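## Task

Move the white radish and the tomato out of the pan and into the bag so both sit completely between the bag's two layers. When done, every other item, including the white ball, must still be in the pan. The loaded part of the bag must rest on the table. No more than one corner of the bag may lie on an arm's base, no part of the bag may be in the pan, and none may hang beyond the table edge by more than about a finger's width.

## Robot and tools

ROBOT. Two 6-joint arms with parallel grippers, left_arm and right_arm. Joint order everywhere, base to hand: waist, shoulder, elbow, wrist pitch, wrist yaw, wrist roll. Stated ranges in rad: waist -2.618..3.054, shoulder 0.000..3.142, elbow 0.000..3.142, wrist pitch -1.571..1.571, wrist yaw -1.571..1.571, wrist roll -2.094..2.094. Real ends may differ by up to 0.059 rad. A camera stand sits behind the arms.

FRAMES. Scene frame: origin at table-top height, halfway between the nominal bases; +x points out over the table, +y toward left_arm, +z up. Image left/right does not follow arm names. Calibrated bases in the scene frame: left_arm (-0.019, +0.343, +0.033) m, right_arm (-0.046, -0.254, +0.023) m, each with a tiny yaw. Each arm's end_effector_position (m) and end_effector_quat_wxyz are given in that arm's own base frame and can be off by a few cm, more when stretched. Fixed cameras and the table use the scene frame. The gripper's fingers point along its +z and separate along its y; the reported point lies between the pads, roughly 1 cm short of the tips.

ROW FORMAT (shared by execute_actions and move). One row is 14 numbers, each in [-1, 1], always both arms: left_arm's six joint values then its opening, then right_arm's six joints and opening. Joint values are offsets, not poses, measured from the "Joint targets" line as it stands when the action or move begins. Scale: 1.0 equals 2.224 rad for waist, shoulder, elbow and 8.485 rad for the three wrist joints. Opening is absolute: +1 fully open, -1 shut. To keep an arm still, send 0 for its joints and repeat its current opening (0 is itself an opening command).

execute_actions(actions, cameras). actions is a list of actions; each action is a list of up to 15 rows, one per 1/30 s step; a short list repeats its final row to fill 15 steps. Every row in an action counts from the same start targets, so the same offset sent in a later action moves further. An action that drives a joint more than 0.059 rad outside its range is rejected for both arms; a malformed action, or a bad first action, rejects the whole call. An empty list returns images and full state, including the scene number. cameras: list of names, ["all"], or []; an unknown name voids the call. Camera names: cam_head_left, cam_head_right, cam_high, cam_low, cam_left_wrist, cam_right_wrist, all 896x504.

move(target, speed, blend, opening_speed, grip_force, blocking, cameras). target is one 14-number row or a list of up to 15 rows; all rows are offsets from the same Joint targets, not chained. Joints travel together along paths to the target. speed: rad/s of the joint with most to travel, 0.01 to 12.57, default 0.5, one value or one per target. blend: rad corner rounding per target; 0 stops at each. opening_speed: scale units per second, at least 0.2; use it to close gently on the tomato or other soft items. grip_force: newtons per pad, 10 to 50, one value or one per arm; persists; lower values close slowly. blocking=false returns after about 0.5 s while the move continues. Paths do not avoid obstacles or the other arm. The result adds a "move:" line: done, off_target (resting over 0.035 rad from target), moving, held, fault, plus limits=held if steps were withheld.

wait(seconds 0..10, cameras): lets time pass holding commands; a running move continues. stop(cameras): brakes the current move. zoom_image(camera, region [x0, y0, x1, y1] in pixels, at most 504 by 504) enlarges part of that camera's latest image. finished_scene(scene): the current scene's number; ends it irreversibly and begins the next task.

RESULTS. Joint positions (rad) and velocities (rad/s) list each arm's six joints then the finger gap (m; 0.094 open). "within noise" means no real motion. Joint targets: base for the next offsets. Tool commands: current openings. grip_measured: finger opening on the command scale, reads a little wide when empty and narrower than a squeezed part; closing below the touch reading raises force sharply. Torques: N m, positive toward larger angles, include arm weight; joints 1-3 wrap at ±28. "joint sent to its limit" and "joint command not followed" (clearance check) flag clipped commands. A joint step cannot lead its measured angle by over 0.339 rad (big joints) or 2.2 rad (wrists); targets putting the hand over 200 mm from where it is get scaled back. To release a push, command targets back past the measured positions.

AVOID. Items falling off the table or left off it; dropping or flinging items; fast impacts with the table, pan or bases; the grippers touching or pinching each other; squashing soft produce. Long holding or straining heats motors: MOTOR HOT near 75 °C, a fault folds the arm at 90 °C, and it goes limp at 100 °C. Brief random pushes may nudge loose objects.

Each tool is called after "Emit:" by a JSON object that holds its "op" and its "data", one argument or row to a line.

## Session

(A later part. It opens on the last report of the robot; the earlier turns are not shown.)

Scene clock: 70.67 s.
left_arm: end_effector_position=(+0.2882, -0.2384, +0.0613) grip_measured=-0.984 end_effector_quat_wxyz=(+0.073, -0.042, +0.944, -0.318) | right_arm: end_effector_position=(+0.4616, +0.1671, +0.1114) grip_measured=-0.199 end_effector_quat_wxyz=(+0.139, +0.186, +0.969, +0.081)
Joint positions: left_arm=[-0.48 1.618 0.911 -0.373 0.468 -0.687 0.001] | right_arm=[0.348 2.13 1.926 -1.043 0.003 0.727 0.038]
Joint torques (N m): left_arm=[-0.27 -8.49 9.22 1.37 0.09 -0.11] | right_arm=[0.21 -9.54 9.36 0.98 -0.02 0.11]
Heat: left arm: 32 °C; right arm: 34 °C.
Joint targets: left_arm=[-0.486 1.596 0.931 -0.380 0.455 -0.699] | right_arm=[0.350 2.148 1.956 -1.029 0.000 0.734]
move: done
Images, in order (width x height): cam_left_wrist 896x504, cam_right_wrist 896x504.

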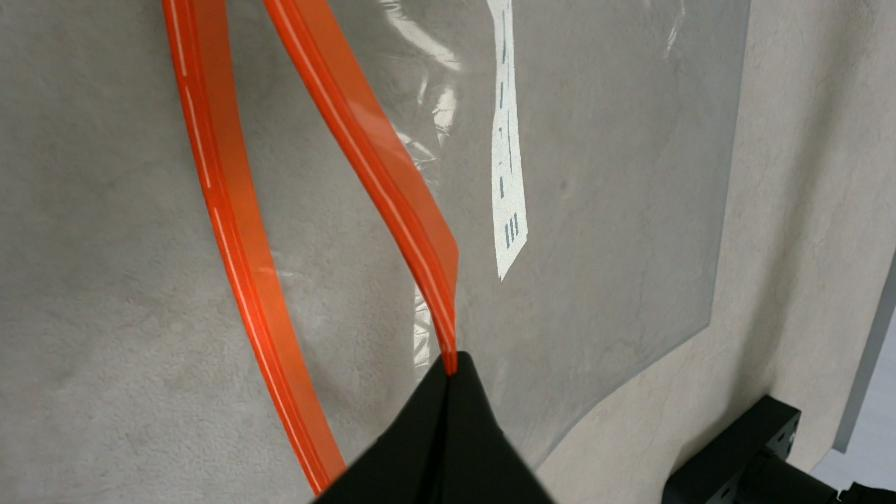

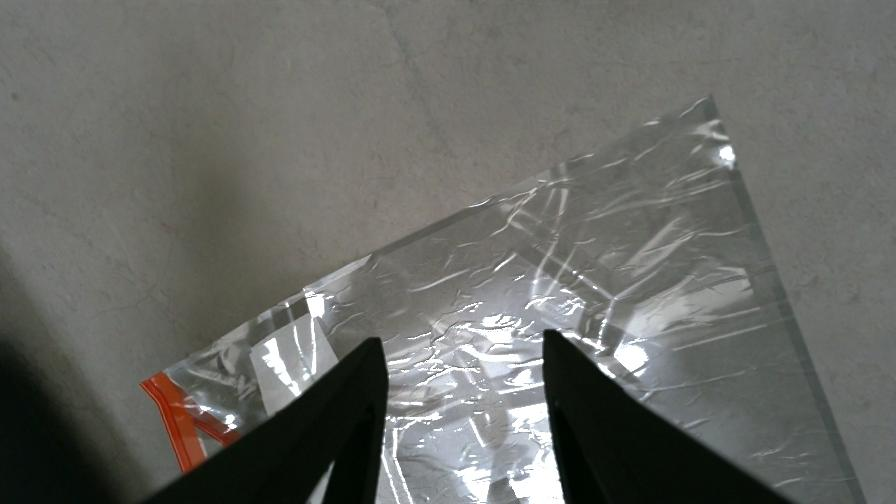

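Emit:
{"op": "move", "data": {
  "target": [0,0,0,0,0,0,-1, 0.12,0,0,0,0,0,-0.2],
  "speed": 0.4,
  "cameras": ["cam_right_wrist","cam_left_wrist", "cam_high"]
}}

Scene clock: 72.00 s.
left_arm: end_effector_position=(+0.2882, -0.2384, +0.0613) grip_measured=-0.984 end_effector_quat_wxyz=(+0.073, -0.042, +0.944, -0.318) | right_arm: end_effector_position=(+0.3998, +0.2855, +0.1116) grip_measured=-0.199 end_effector_quat_wxyz=(+0.127, +0.053, +0.985, +0.100)
Joint positions: left_arm=[-0.48 1.618 0.911 -0.373 0.468 -0.687 0.001] | right_arm=[0.621 2.13 1.926 -1.042 0.002 0.728 0.038]
Joint torques (N m): left_arm=[-0.28 -8.44 9.22 1.37 0.09 -0.11] | right_arm=[-0.34 -9.54 9.39 0.97 -0.01 0.1]
Heat: left arm: 32 °C; right arm: 34 °C.
Joint targets: left_arm=[-0.486 1.596 0.931 -0.380 0.455 -0.699] | right_arm=[0.617 2.148 1.956 -1.029 0.000 0.734]
move: done
Images, in order (width x height): cam_high 896x504, cam_left_wrist 896x504, cam_right_wrist 896x504.

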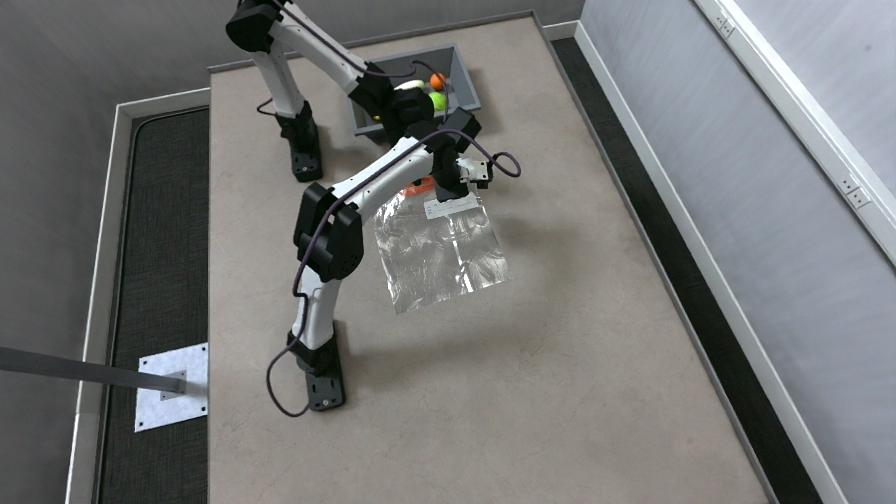

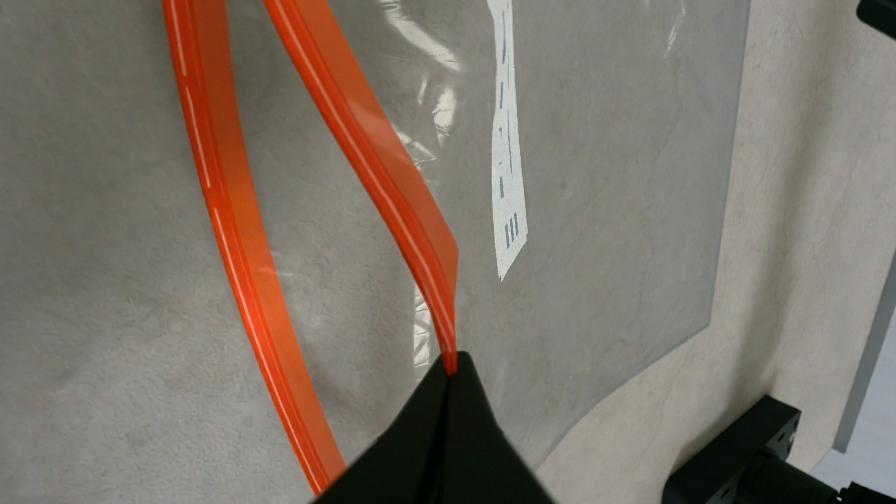

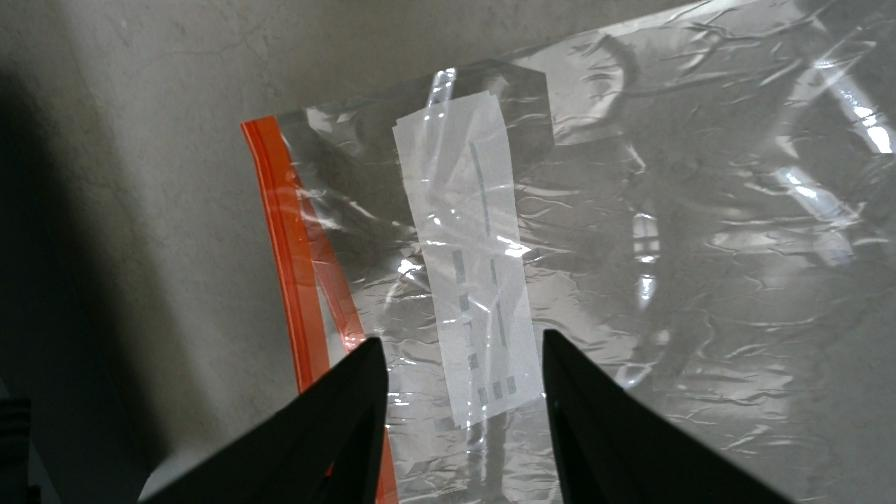

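Emit:
{"op": "move", "data": {
  "target": [
    [0,0,0,0,0,0,-1, -0.2325,0,0,0,0,0,-0.2],
    [-0.0854,0.112,0.0252,0.0284,-0.0117,-0.0213,-1, -0.2325,0,0,0,0,0,-0.2]
  ],
  "speed": [0.6,0.12],
  "cameras": ["cam_right_wrist","cam_left_wrist", "cam_high","cam_head_left"]
}}

Emit:
{"op": "zoom_image", "data": {
  "camera": "cam_high",
  "region": [330, 100, 540, 330]
}}

Emit:
{"op": "zoom_image", "data": {
  "camera": "cam_head_left",
  "region": [270, 200, 510, 380]
}}

Scene clock: 78.10 s.
left_arm: end_effector_position=(+0.2883, -0.3093, +0.0221) grip_measured=-0.984 end_effector_quat_wxyz=(+0.072, -0.041, +0.945, -0.317) | right_arm: end_effector_position=(+0.4895, +0.0468, +0.1117) grip_measured=-0.199 end_effector_quat_wxyz=(+0.149, +0.307, +0.938, +0.065)
Joint positions: left_arm=[-0.67 1.828 0.966 -0.146 0.373 -0.867 0.001] | right_arm=[0.095 2.13 1.926 -1.04 0 0.728 0.038]
Joint torques (N m): left_arm=[-0.18 -6.97 8.92 1.66 -0.01 -0.13] | right_arm=[0.47 -9.57 9.37 0.95 0.01 0.1]
Heat: left arm: 32 °C; right arm: 36 °C.
Joint targets: left_arm=[-0.676 1.845 0.987 -0.139 0.356 -0.879] | right_arm=[0.100 2.148 1.956 -1.029 0.000 0.734]
move: done
Images, in order (width x height): cam_head_left 896x504, cam_high 896x504, cam_left_wrist 896x504, cam_right_wrist 896x504.

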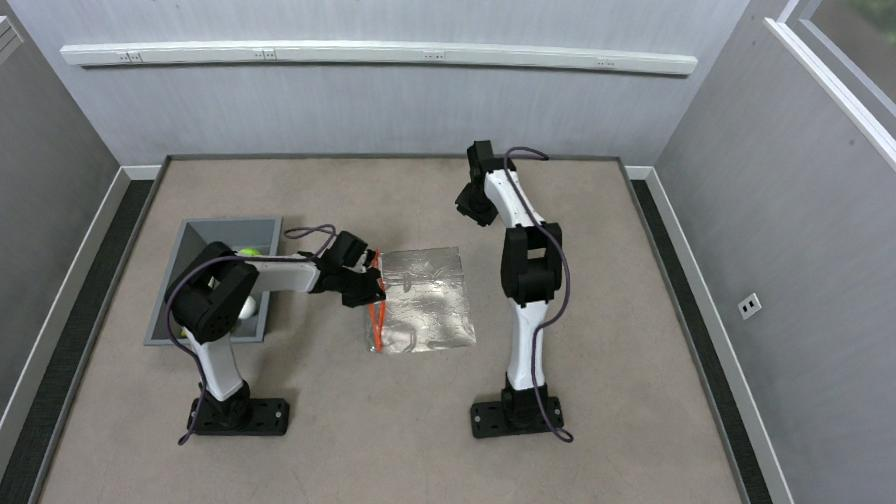

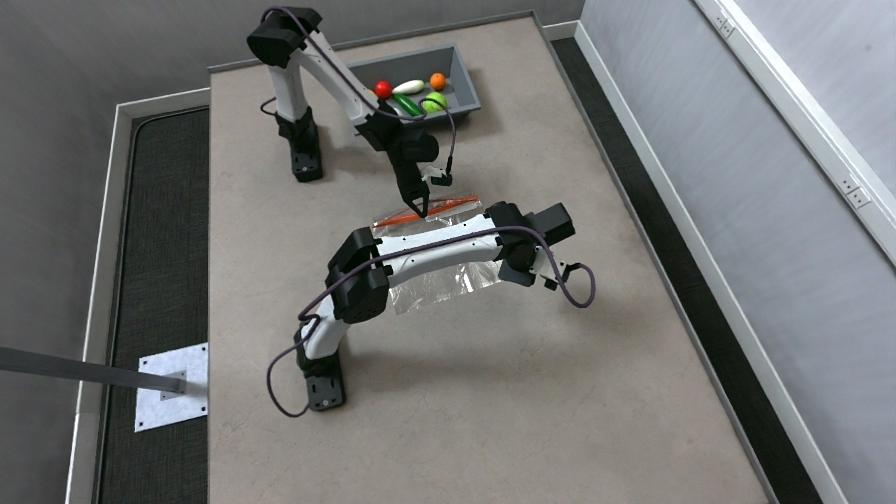

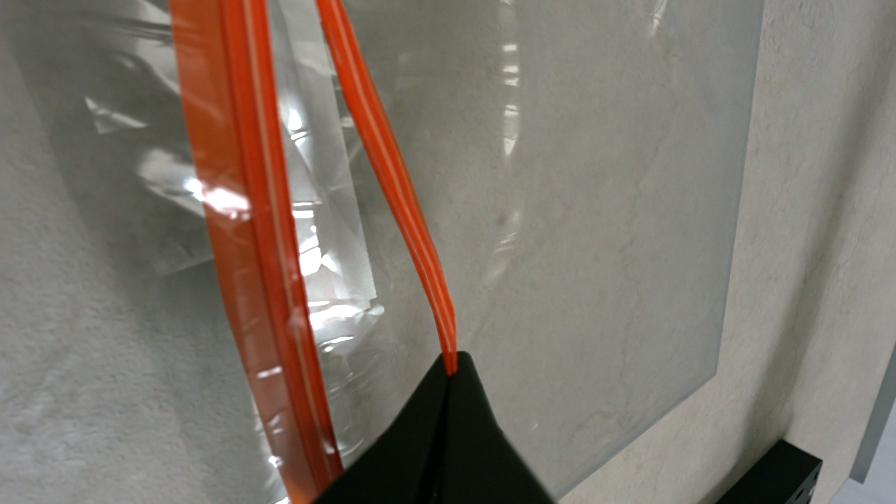

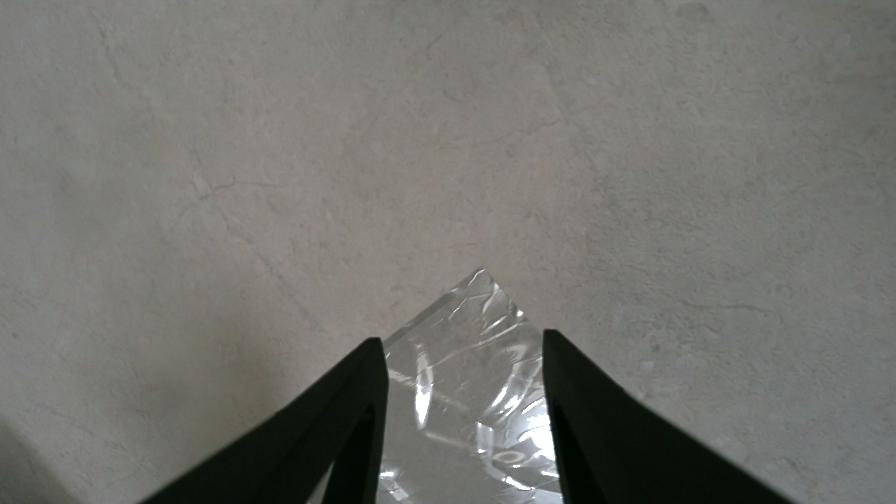

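Scaled by 2.191 from the camera's 896x504 image, which has a finer 1280x720 frame.

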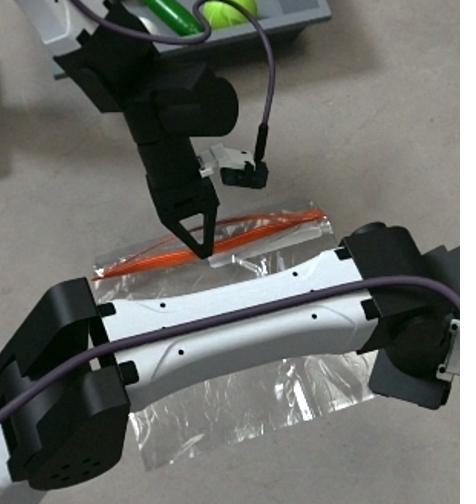

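Scaled by 2.100 from the camera's 896x504 image, which has a finer 1280x720 frame.

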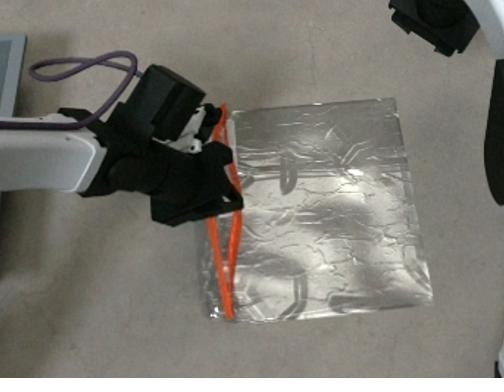

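Emit:
{"op": "move", "data": {
  "target": [0.0854,-0.112,-0.0252,-0.0284,0.0117,0.0213,-1, 0,0,0,0,0,0,-0.2],
  "speed": 0.15,
  "cameras": ["cam_left_wrist", "cam_high","cam_head_left"]
}}

Emit:
{"op": "zoom_image", "data": {
  "camera": "cam_head_left",
  "region": [270, 200, 510, 380]
}}

Scene clock: 81.00 s.
left_arm: end_effector_position=(+0.2991, -0.2438, +0.0716) grip_measured=-0.984 end_effector_quat_wxyz=(+0.092, -0.047, +0.942, -0.318) | right_arm: end_effector_position=(+0.4895, +0.0468, +0.1117) grip_measured=-0.199 end_effector_quat_wxyz=(+0.149, +0.307, +0.938, +0.065)
Joint positions: left_arm=[-0.491 1.618 0.944 -0.365 0.44 -0.711 0.001] | right_arm=[0.095 2.13 1.926 -1.04 0 0.728 0.038]
Joint torques (N m): left_arm=[0.61 -8.59 6.11 1.38 0.32 0.12] | right_arm=[0.49 -9.55 9.36 0.95 0.01 0.1]
Heat: left arm: 32 °C; right arm: 36 °C.
Joint targets: left_arm=[-0.486 1.596 0.931 -0.380 0.455 -0.698] | right_arm=[0.100 2.148 1.956 -1.029 0.000 0.734]
move: done
Images, in order (width x height): cam_head_left 896x504, cam_high 896x504, cam_left_wrist 896x504.

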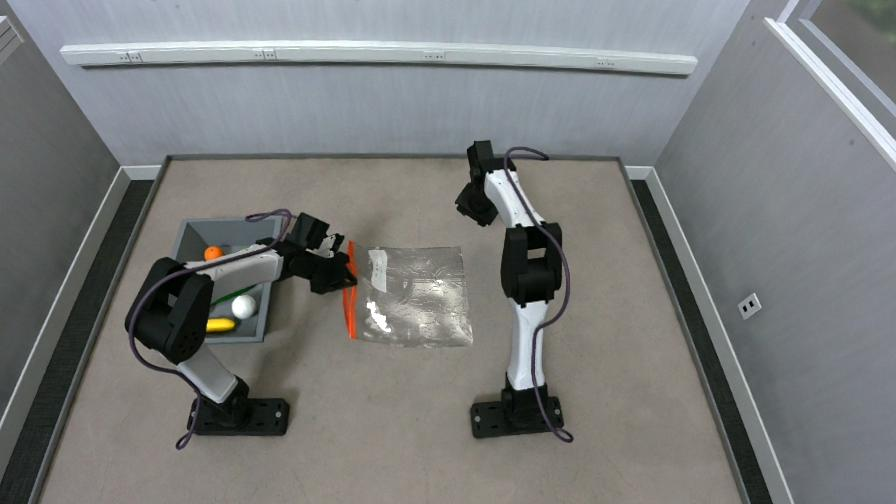

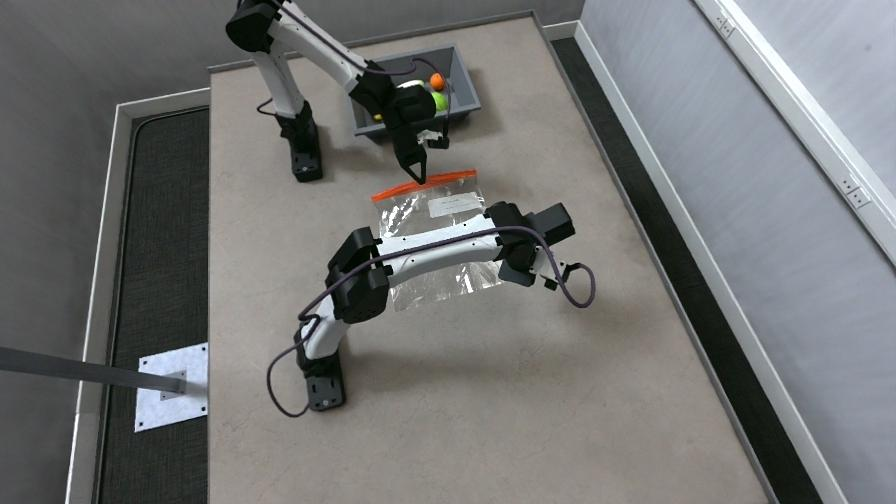

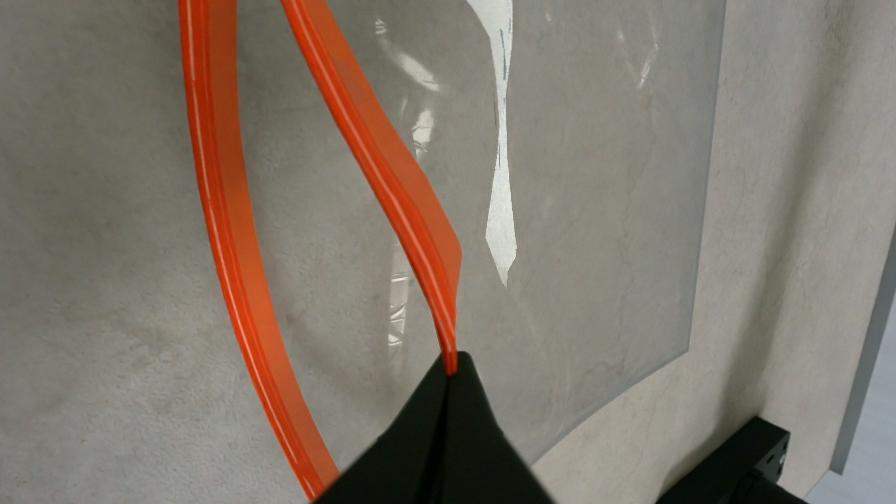

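Scaled by 2.100 from the camera's 896x504 image, which has a finer 1280x720 frame.

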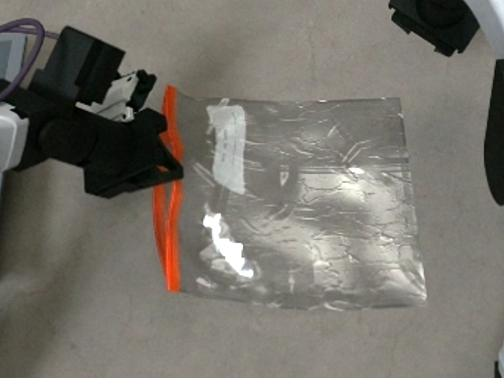

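Emit:
{"op": "move", "data": {
  "target": [0.049,0.1727,0.2275,-0.0717,0.027,0.0429,-1, 0,0,0,0,0,0,-0.2],
  "speed": 0.15,
  "cameras": ["all"]
}}

Emit:
{"op": "zoom_image", "data": {
  "camera": "cam_head_left",
  "region": [230, 180, 470, 360]
}}

Scene clock: 86.97 s.
left_arm: end_effector_position=(+0.3045, -0.2391, +0.0720) grip_measured=-0.984 end_effector_quat_wxyz=(-0.094, +0.025, +0.944, -0.315) | right_arm: end_effector_position=(+0.4895, +0.0468, +0.1117) grip_measured=-0.199 end_effector_quat_wxyz=(+0.149, +0.307, +0.938, +0.065)
Joint positions: left_arm=[-0.383 1.96 1.416 -0.975 0.669 -0.347 0.001] | right_arm=[0.095 2.13 1.926 -1.04 0 0.728 0.038]
Joint torques (N m): left_arm=[0.73 -7.87 8.85 0.37 0.5 0.12] | right_arm=[0.46 -9.54 9.39 0.95 0.01 0.1]
Heat: left arm: 32 °C; right arm: 37 °C.
Joint targets: left_arm=[-0.377 1.980 1.437 -0.988 0.684 -0.334] | right_arm=[0.100 2.148 1.956 -1.029 0.000 0.734]
move: done

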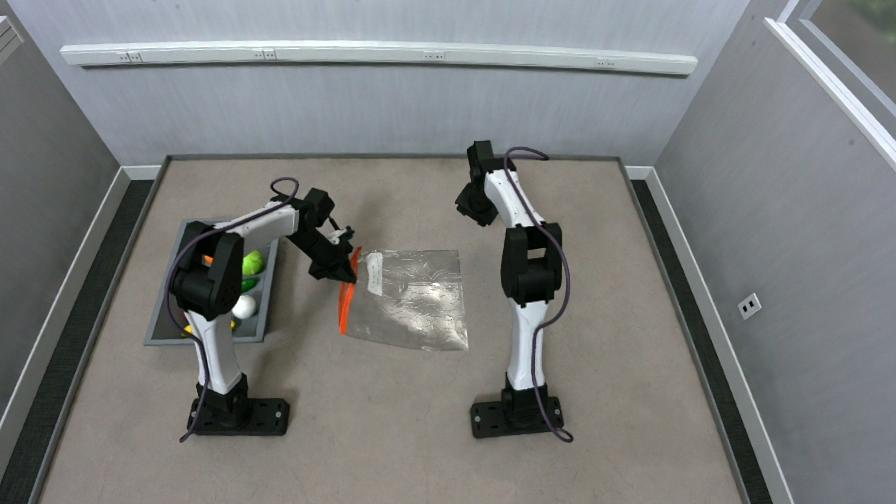

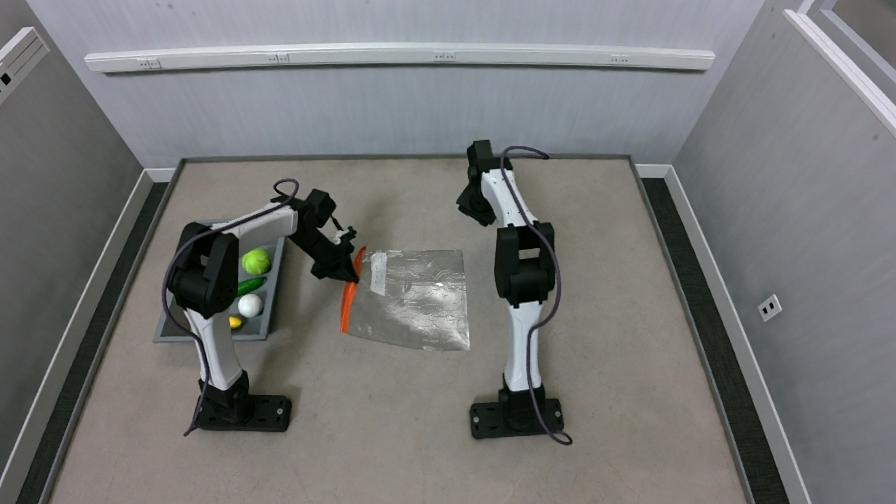

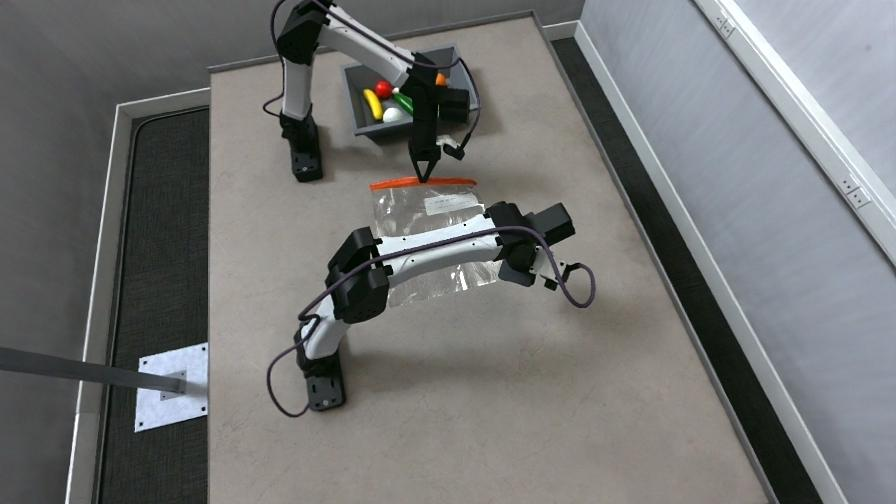

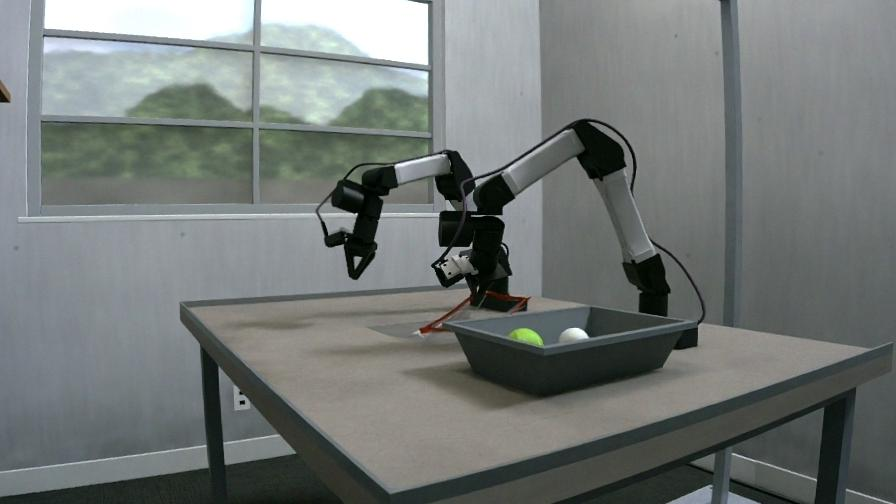

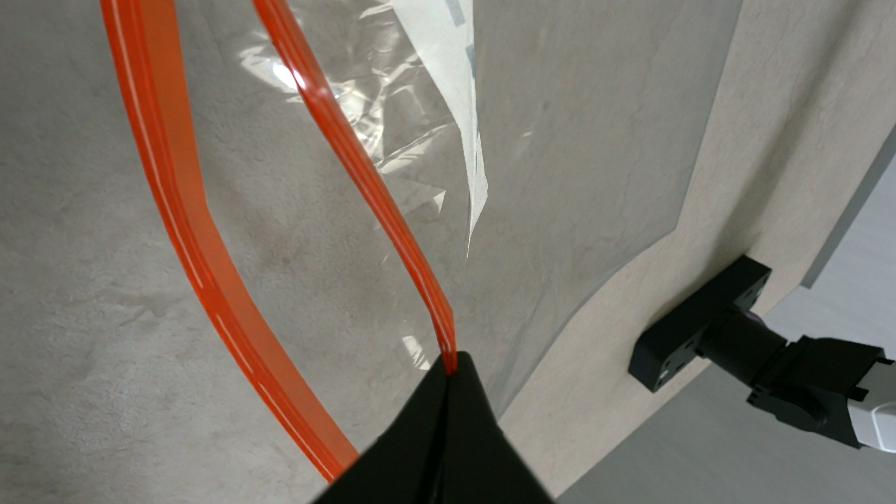

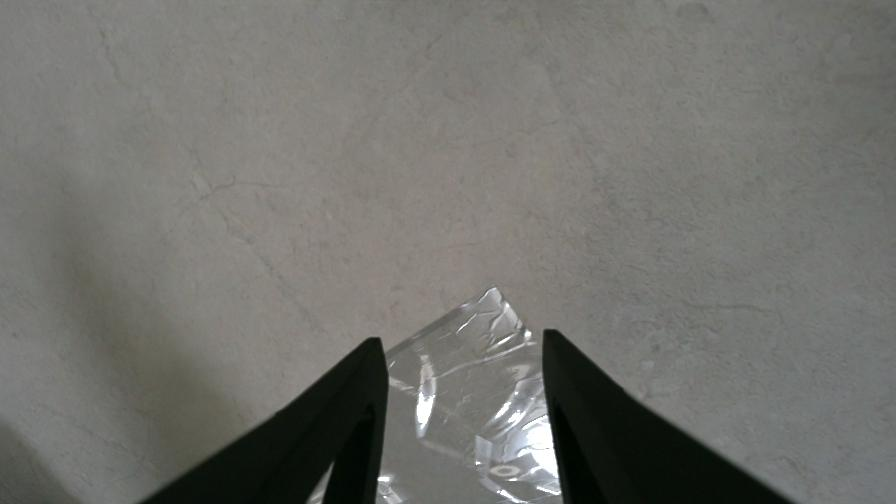

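Scaled by 2.100 from the camera's 896x504 image, which has a finer 1280x720 frame.

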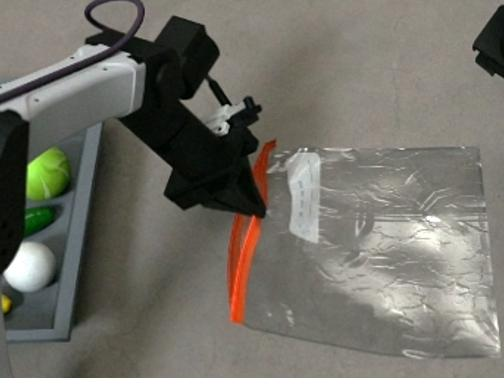

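Emit:
{"op": "move", "data": {
  "target": [
    [0,0,0,0,0,0,-1, 0,-0.178,-0.2424,-0.0042,0,-0.3281,0],
    [0,0,0,0,0,0,-1, 0.3489,-0.178,-0.2424,-0.0042,0,-0.3281,0]
  ],
  "speed": [1.5,0.6],
  "cameras": ["cam_right_wrist","cam_head_left","cam_high"]
}}

Emit:
{"op": "zoom_image", "data": {
  "camera": "cam_head_left",
  "region": [230, 180, 470, 360]
}}

Scene clock: 92.50 s.
left_arm: end_effector_position=(+0.3044, -0.2391, +0.0721) grip_measured=-0.984 end_effector_quat_wxyz=(-0.094, +0.026, +0.944, -0.315) | right_arm: end_effector_position=(+0.2317, +0.2782, +0.0914) grip_measured=-0.001 end_effector_quat_wxyz=(-0.056, +0.992, -0.110, +0.038)
Joint positions: left_arm=[-0.383 1.96 1.416 -0.975 0.669 -0.347 0.001] | right_arm=[0.877 1.795 1.421 -1.062 0.002 -2.043 0.047]
Joint torques (N m): left_arm=[0.7 -7.86 8.83 0.38 0.51 0.11] | right_arm=[-0.24 -11.81 5.7 0.41 -0.1 -0.02]
Heat: left arm: 32 °C; right arm: 39 °C.
Joint targets: left_arm=[-0.377 1.980 1.437 -0.988 0.684 -0.334] | right_arm=[0.876 1.752 1.416 -1.064 0.000 -2.050]
move: off_target (right_arm); right_arm: the shoulder is farthest, 0.043 rad from its target
Images, in order (width x height): cam_head_left 896x504, cam_high 896x504, cam_right_wrist 896x504.

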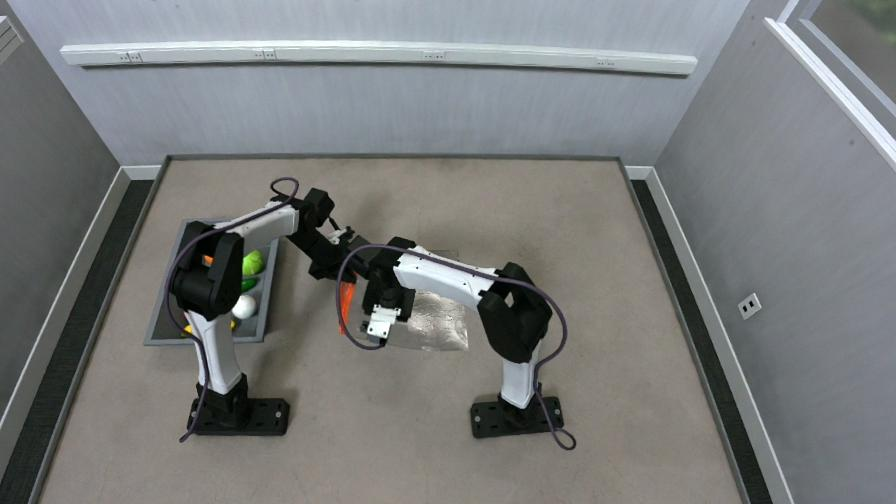

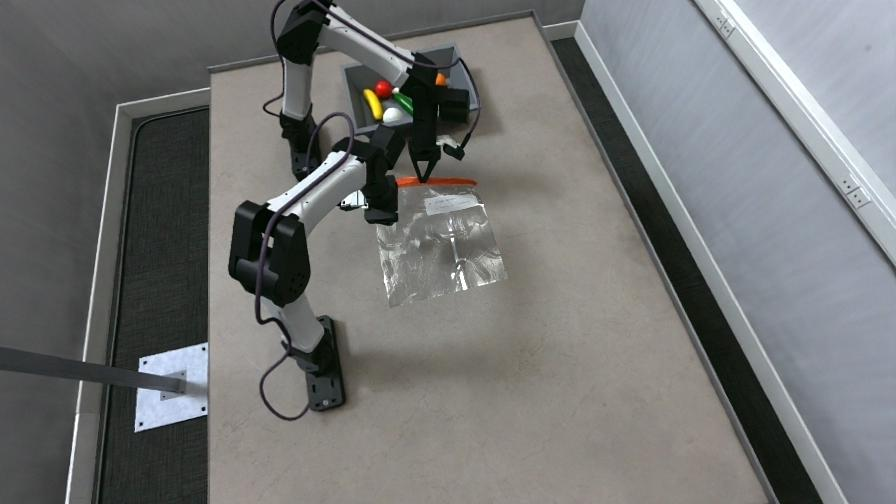

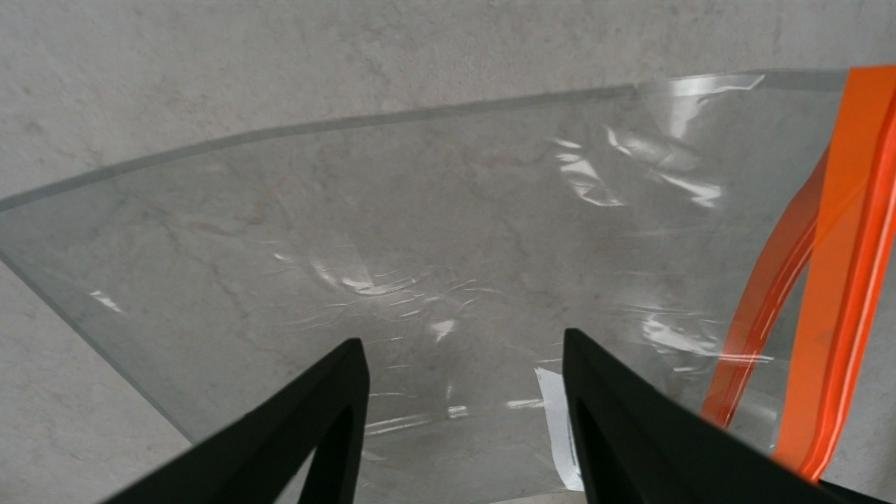

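Scaled by 2.100 from the camera's 896x504 image, which has a finer 1280x720 frame.

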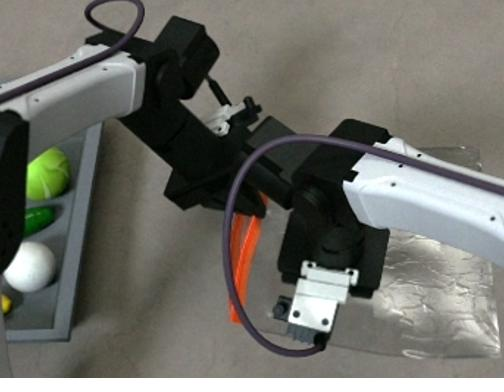

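Emit:
{"op": "move", "data": {
  "target": [0,0,0,0,0,0,-1, 0,0.1362,0.1857,-0.0154,0,0,0],
  "speed": 0.3,
  "cameras": ["cam_right_wrist","cam_left_wrist"]
}}

Scene clock: 95.57 s.
left_arm: end_effector_position=(+0.3044, -0.2391, +0.0721) grip_measured=-0.984 end_effector_quat_wxyz=(-0.094, +0.026, +0.944, -0.315) | right_arm: end_effector_position=(+0.2733, +0.3282, +0.1044) grip_measured=-0.001 end_effector_quat_wxyz=(-0.060, +0.991, -0.110, +0.041)
Joint positions: left_arm=[-0.383 1.96 1.416 -0.975 0.669 -0.347 0.001] | right_arm=[0.877 2.039 1.801 -1.188 0.002 -2.043 0.047]
Joint torques (N m): left_arm=[0.73 -7.87 8.88 0.37 0.51 0.12] | right_arm=[-0.09 -8.72 8.85 0.38 -0.11 -0.02]
Heat: left arm: 33 °C; right arm: 39 °C.
Joint targets: left_arm=[-0.377 1.980 1.437 -0.988 0.684 -0.334] | right_arm=[0.876 2.054 1.829 -1.195 0.000 -2.050]
move: done
Images, in order (width x height): cam_left_wrist 896x504, cam_right_wrist 896x504.

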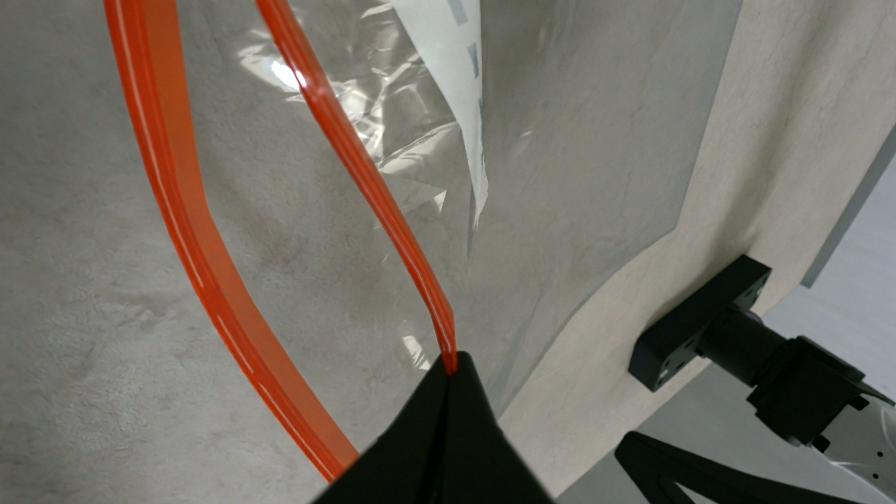

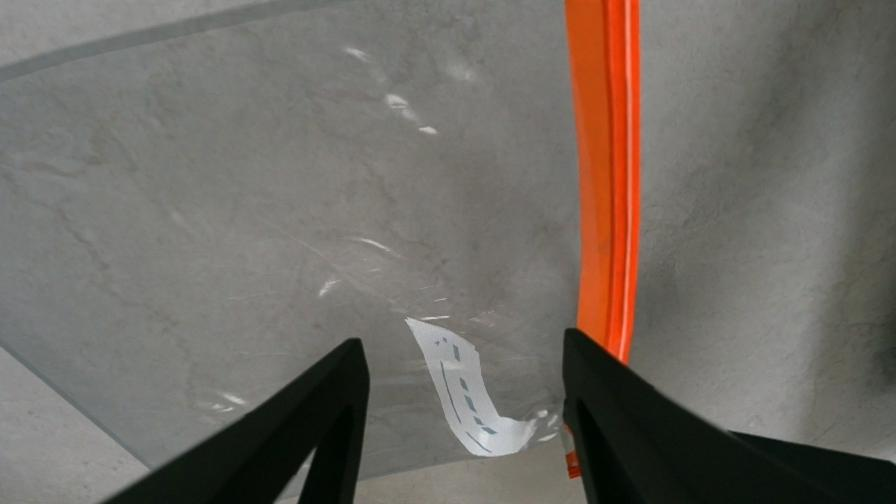

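Emit:
{"op": "move", "data": {
  "target": [0,0,0,0,0,0,-1, 0.0243,0.0638,0.1012,-0.01,0,0,0],
  "speed": 0.2,
  "cameras": ["cam_right_wrist","cam_left_wrist","cam_head_left"]
}}

Scene clock: 97.60 s.
left_arm: end_effector_position=(+0.3044, -0.2391, +0.0721) grip_measured=-0.984 end_effector_quat_wxyz=(-0.094, +0.026, +0.944, -0.315) | right_arm: end_effector_position=(+0.2776, +0.3634, +0.1074) grip_measured=-0.001 end_effector_quat_wxyz=(-0.064, +0.993, -0.090, +0.041)
Joint positions: left_arm=[-0.383 1.96 1.416 -0.975 0.669 -0.347 0.001] | right_arm=[0.919 2.167 2.008 -1.259 0.002 -2.043 0.047]
Joint torques (N m): left_arm=[0.72 -7.87 8.9 0.38 0.5 0.11] | right_arm=[0.18 -11 6.02 0.47 -0.09 0.06]
Heat: left arm: 33 °C; right arm: 39 °C.
Joint targets: left_arm=[-0.377 1.980 1.437 -0.988 0.684 -0.334] | right_arm=[0.919 2.166 2.007 -1.260 0.002 -2.043]
move: held (right_arm; a check stopped the path); limits=held; right_arm: the elbow is farthest, 0.047 rad from its target
joint command not followed: on one or more control steps a check withheld the commanded joint targets of the right arm, and it was not sent them on those steps.
cause: the commanded joint targets, or the way to them, would bring a part of the robot too close to another arm (this arm's wrist (the part past the wrist pitch) and the left arm's wrist (the part past the wrist pitch), 8 mm apart when this arm was first held).
Images, in order (width x height): cam_head_left 896x504, cam_left_wrist 896x504, cam_right_wrist 896x504.

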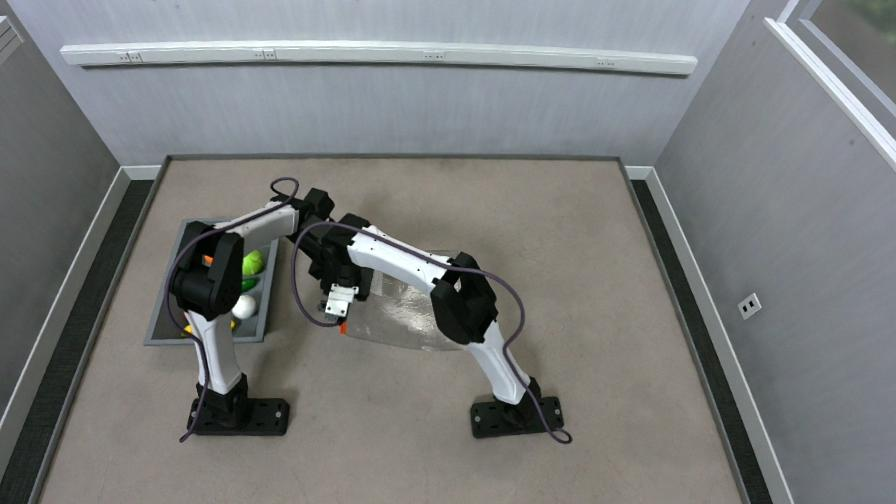

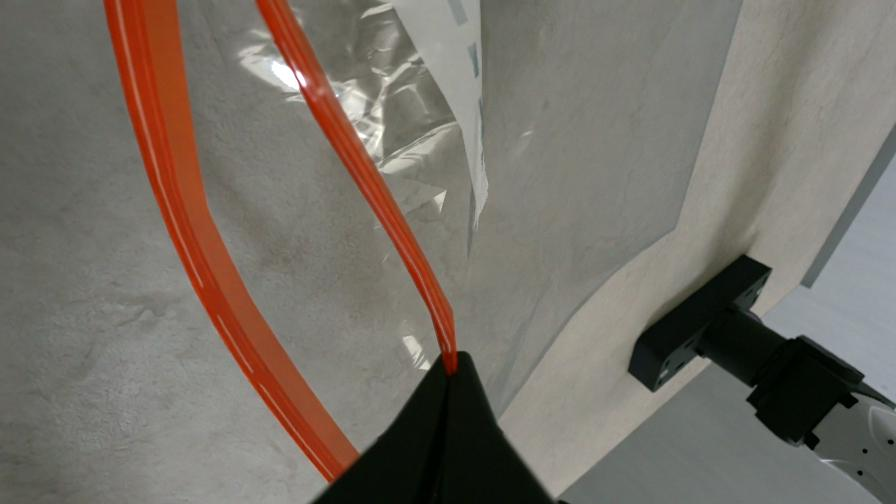

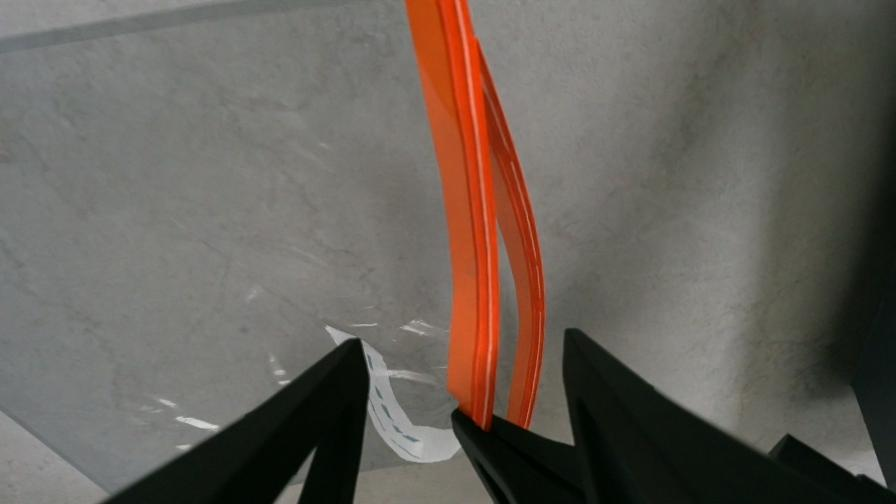

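Emit:
{"op": "move", "data": {
  "target": [0,0,0,0,0,0,-1, 0.0679,-0.0346,-0.0679,0.0197,0.0466,-0.0008,0],
  "speed": 0.2,
  "cameras": ["cam_right_wrist","cam_left_wrist","cam_head_left"]
}}

Scene clock: 101.40 s.
left_arm: end_effector_position=(+0.3044, -0.2391, +0.0721) grip_measured=-0.984 end_effector_quat_wxyz=(-0.094, +0.026, +0.944, -0.315) | right_arm: end_effector_position=(+0.2792, +0.3688, +0.0921) grip_measured=-0.001 end_effector_quat_wxyz=(+0.012, +0.977, -0.034, +0.211)
Joint positions: left_arm=[-0.383 1.96 1.416 -0.975 0.669 -0.347 0.001] | right_arm=[1.065 2.146 1.86 -1.104 0.387 -2.043 0.047]
Joint torques (N m): left_arm=[0.72 -7.86 8.85 0.38 0.5 0.11] | right_arm=[0.43 -15.97 5.82 0.64 0.24 -0.02]
Heat: left arm: 33 °C; right arm: 40 °C.
Joint targets: left_arm=[-0.377 1.980 1.437 -0.988 0.684 -0.334] | right_arm=[1.070 2.089 1.856 -1.093 0.397 -2.049]
move: off_target (right_arm); right_arm: the shoulder is farthest, 0.057 rad from its target
Images, in order (width x height): cam_head_left 896x504, cam_left_wrist 896x504, cam_right_wrist 896x504.

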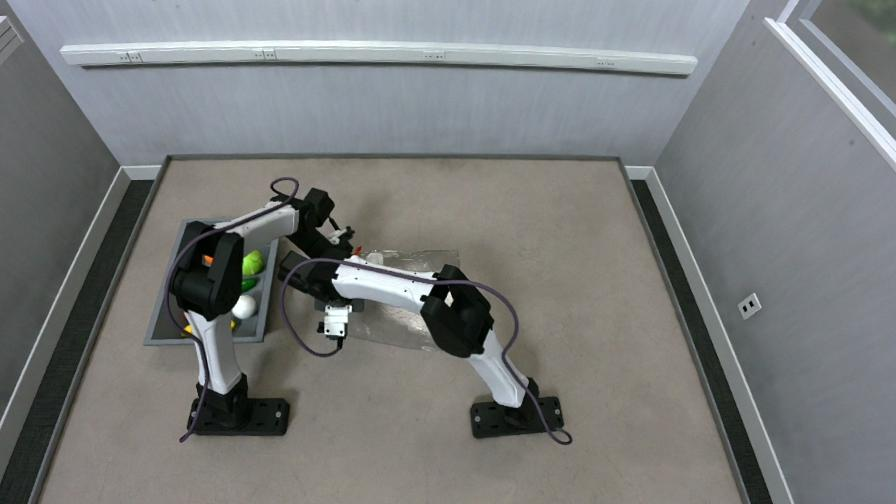

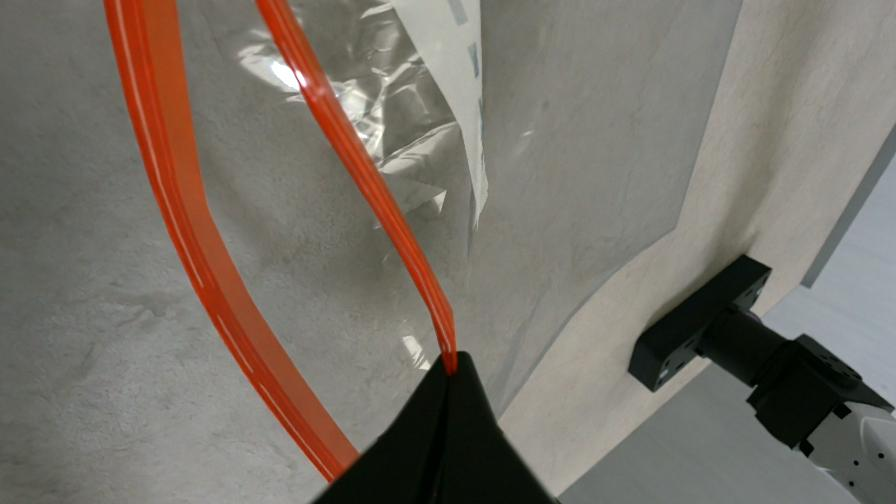

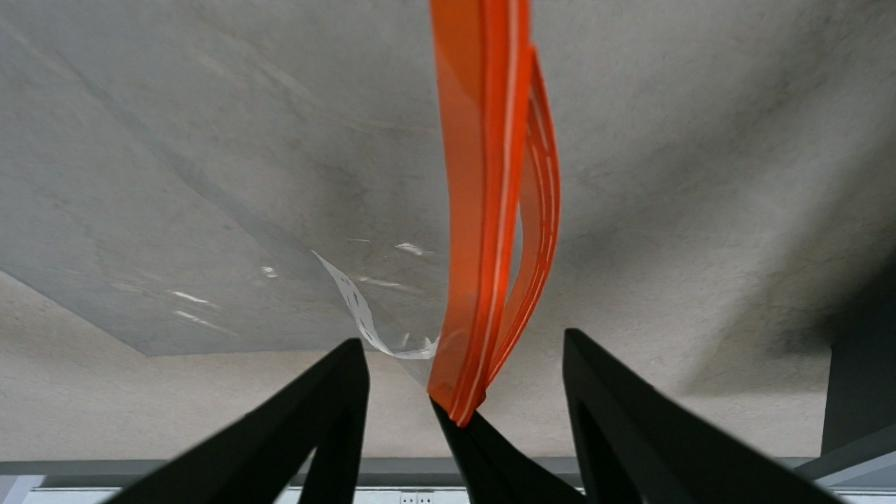

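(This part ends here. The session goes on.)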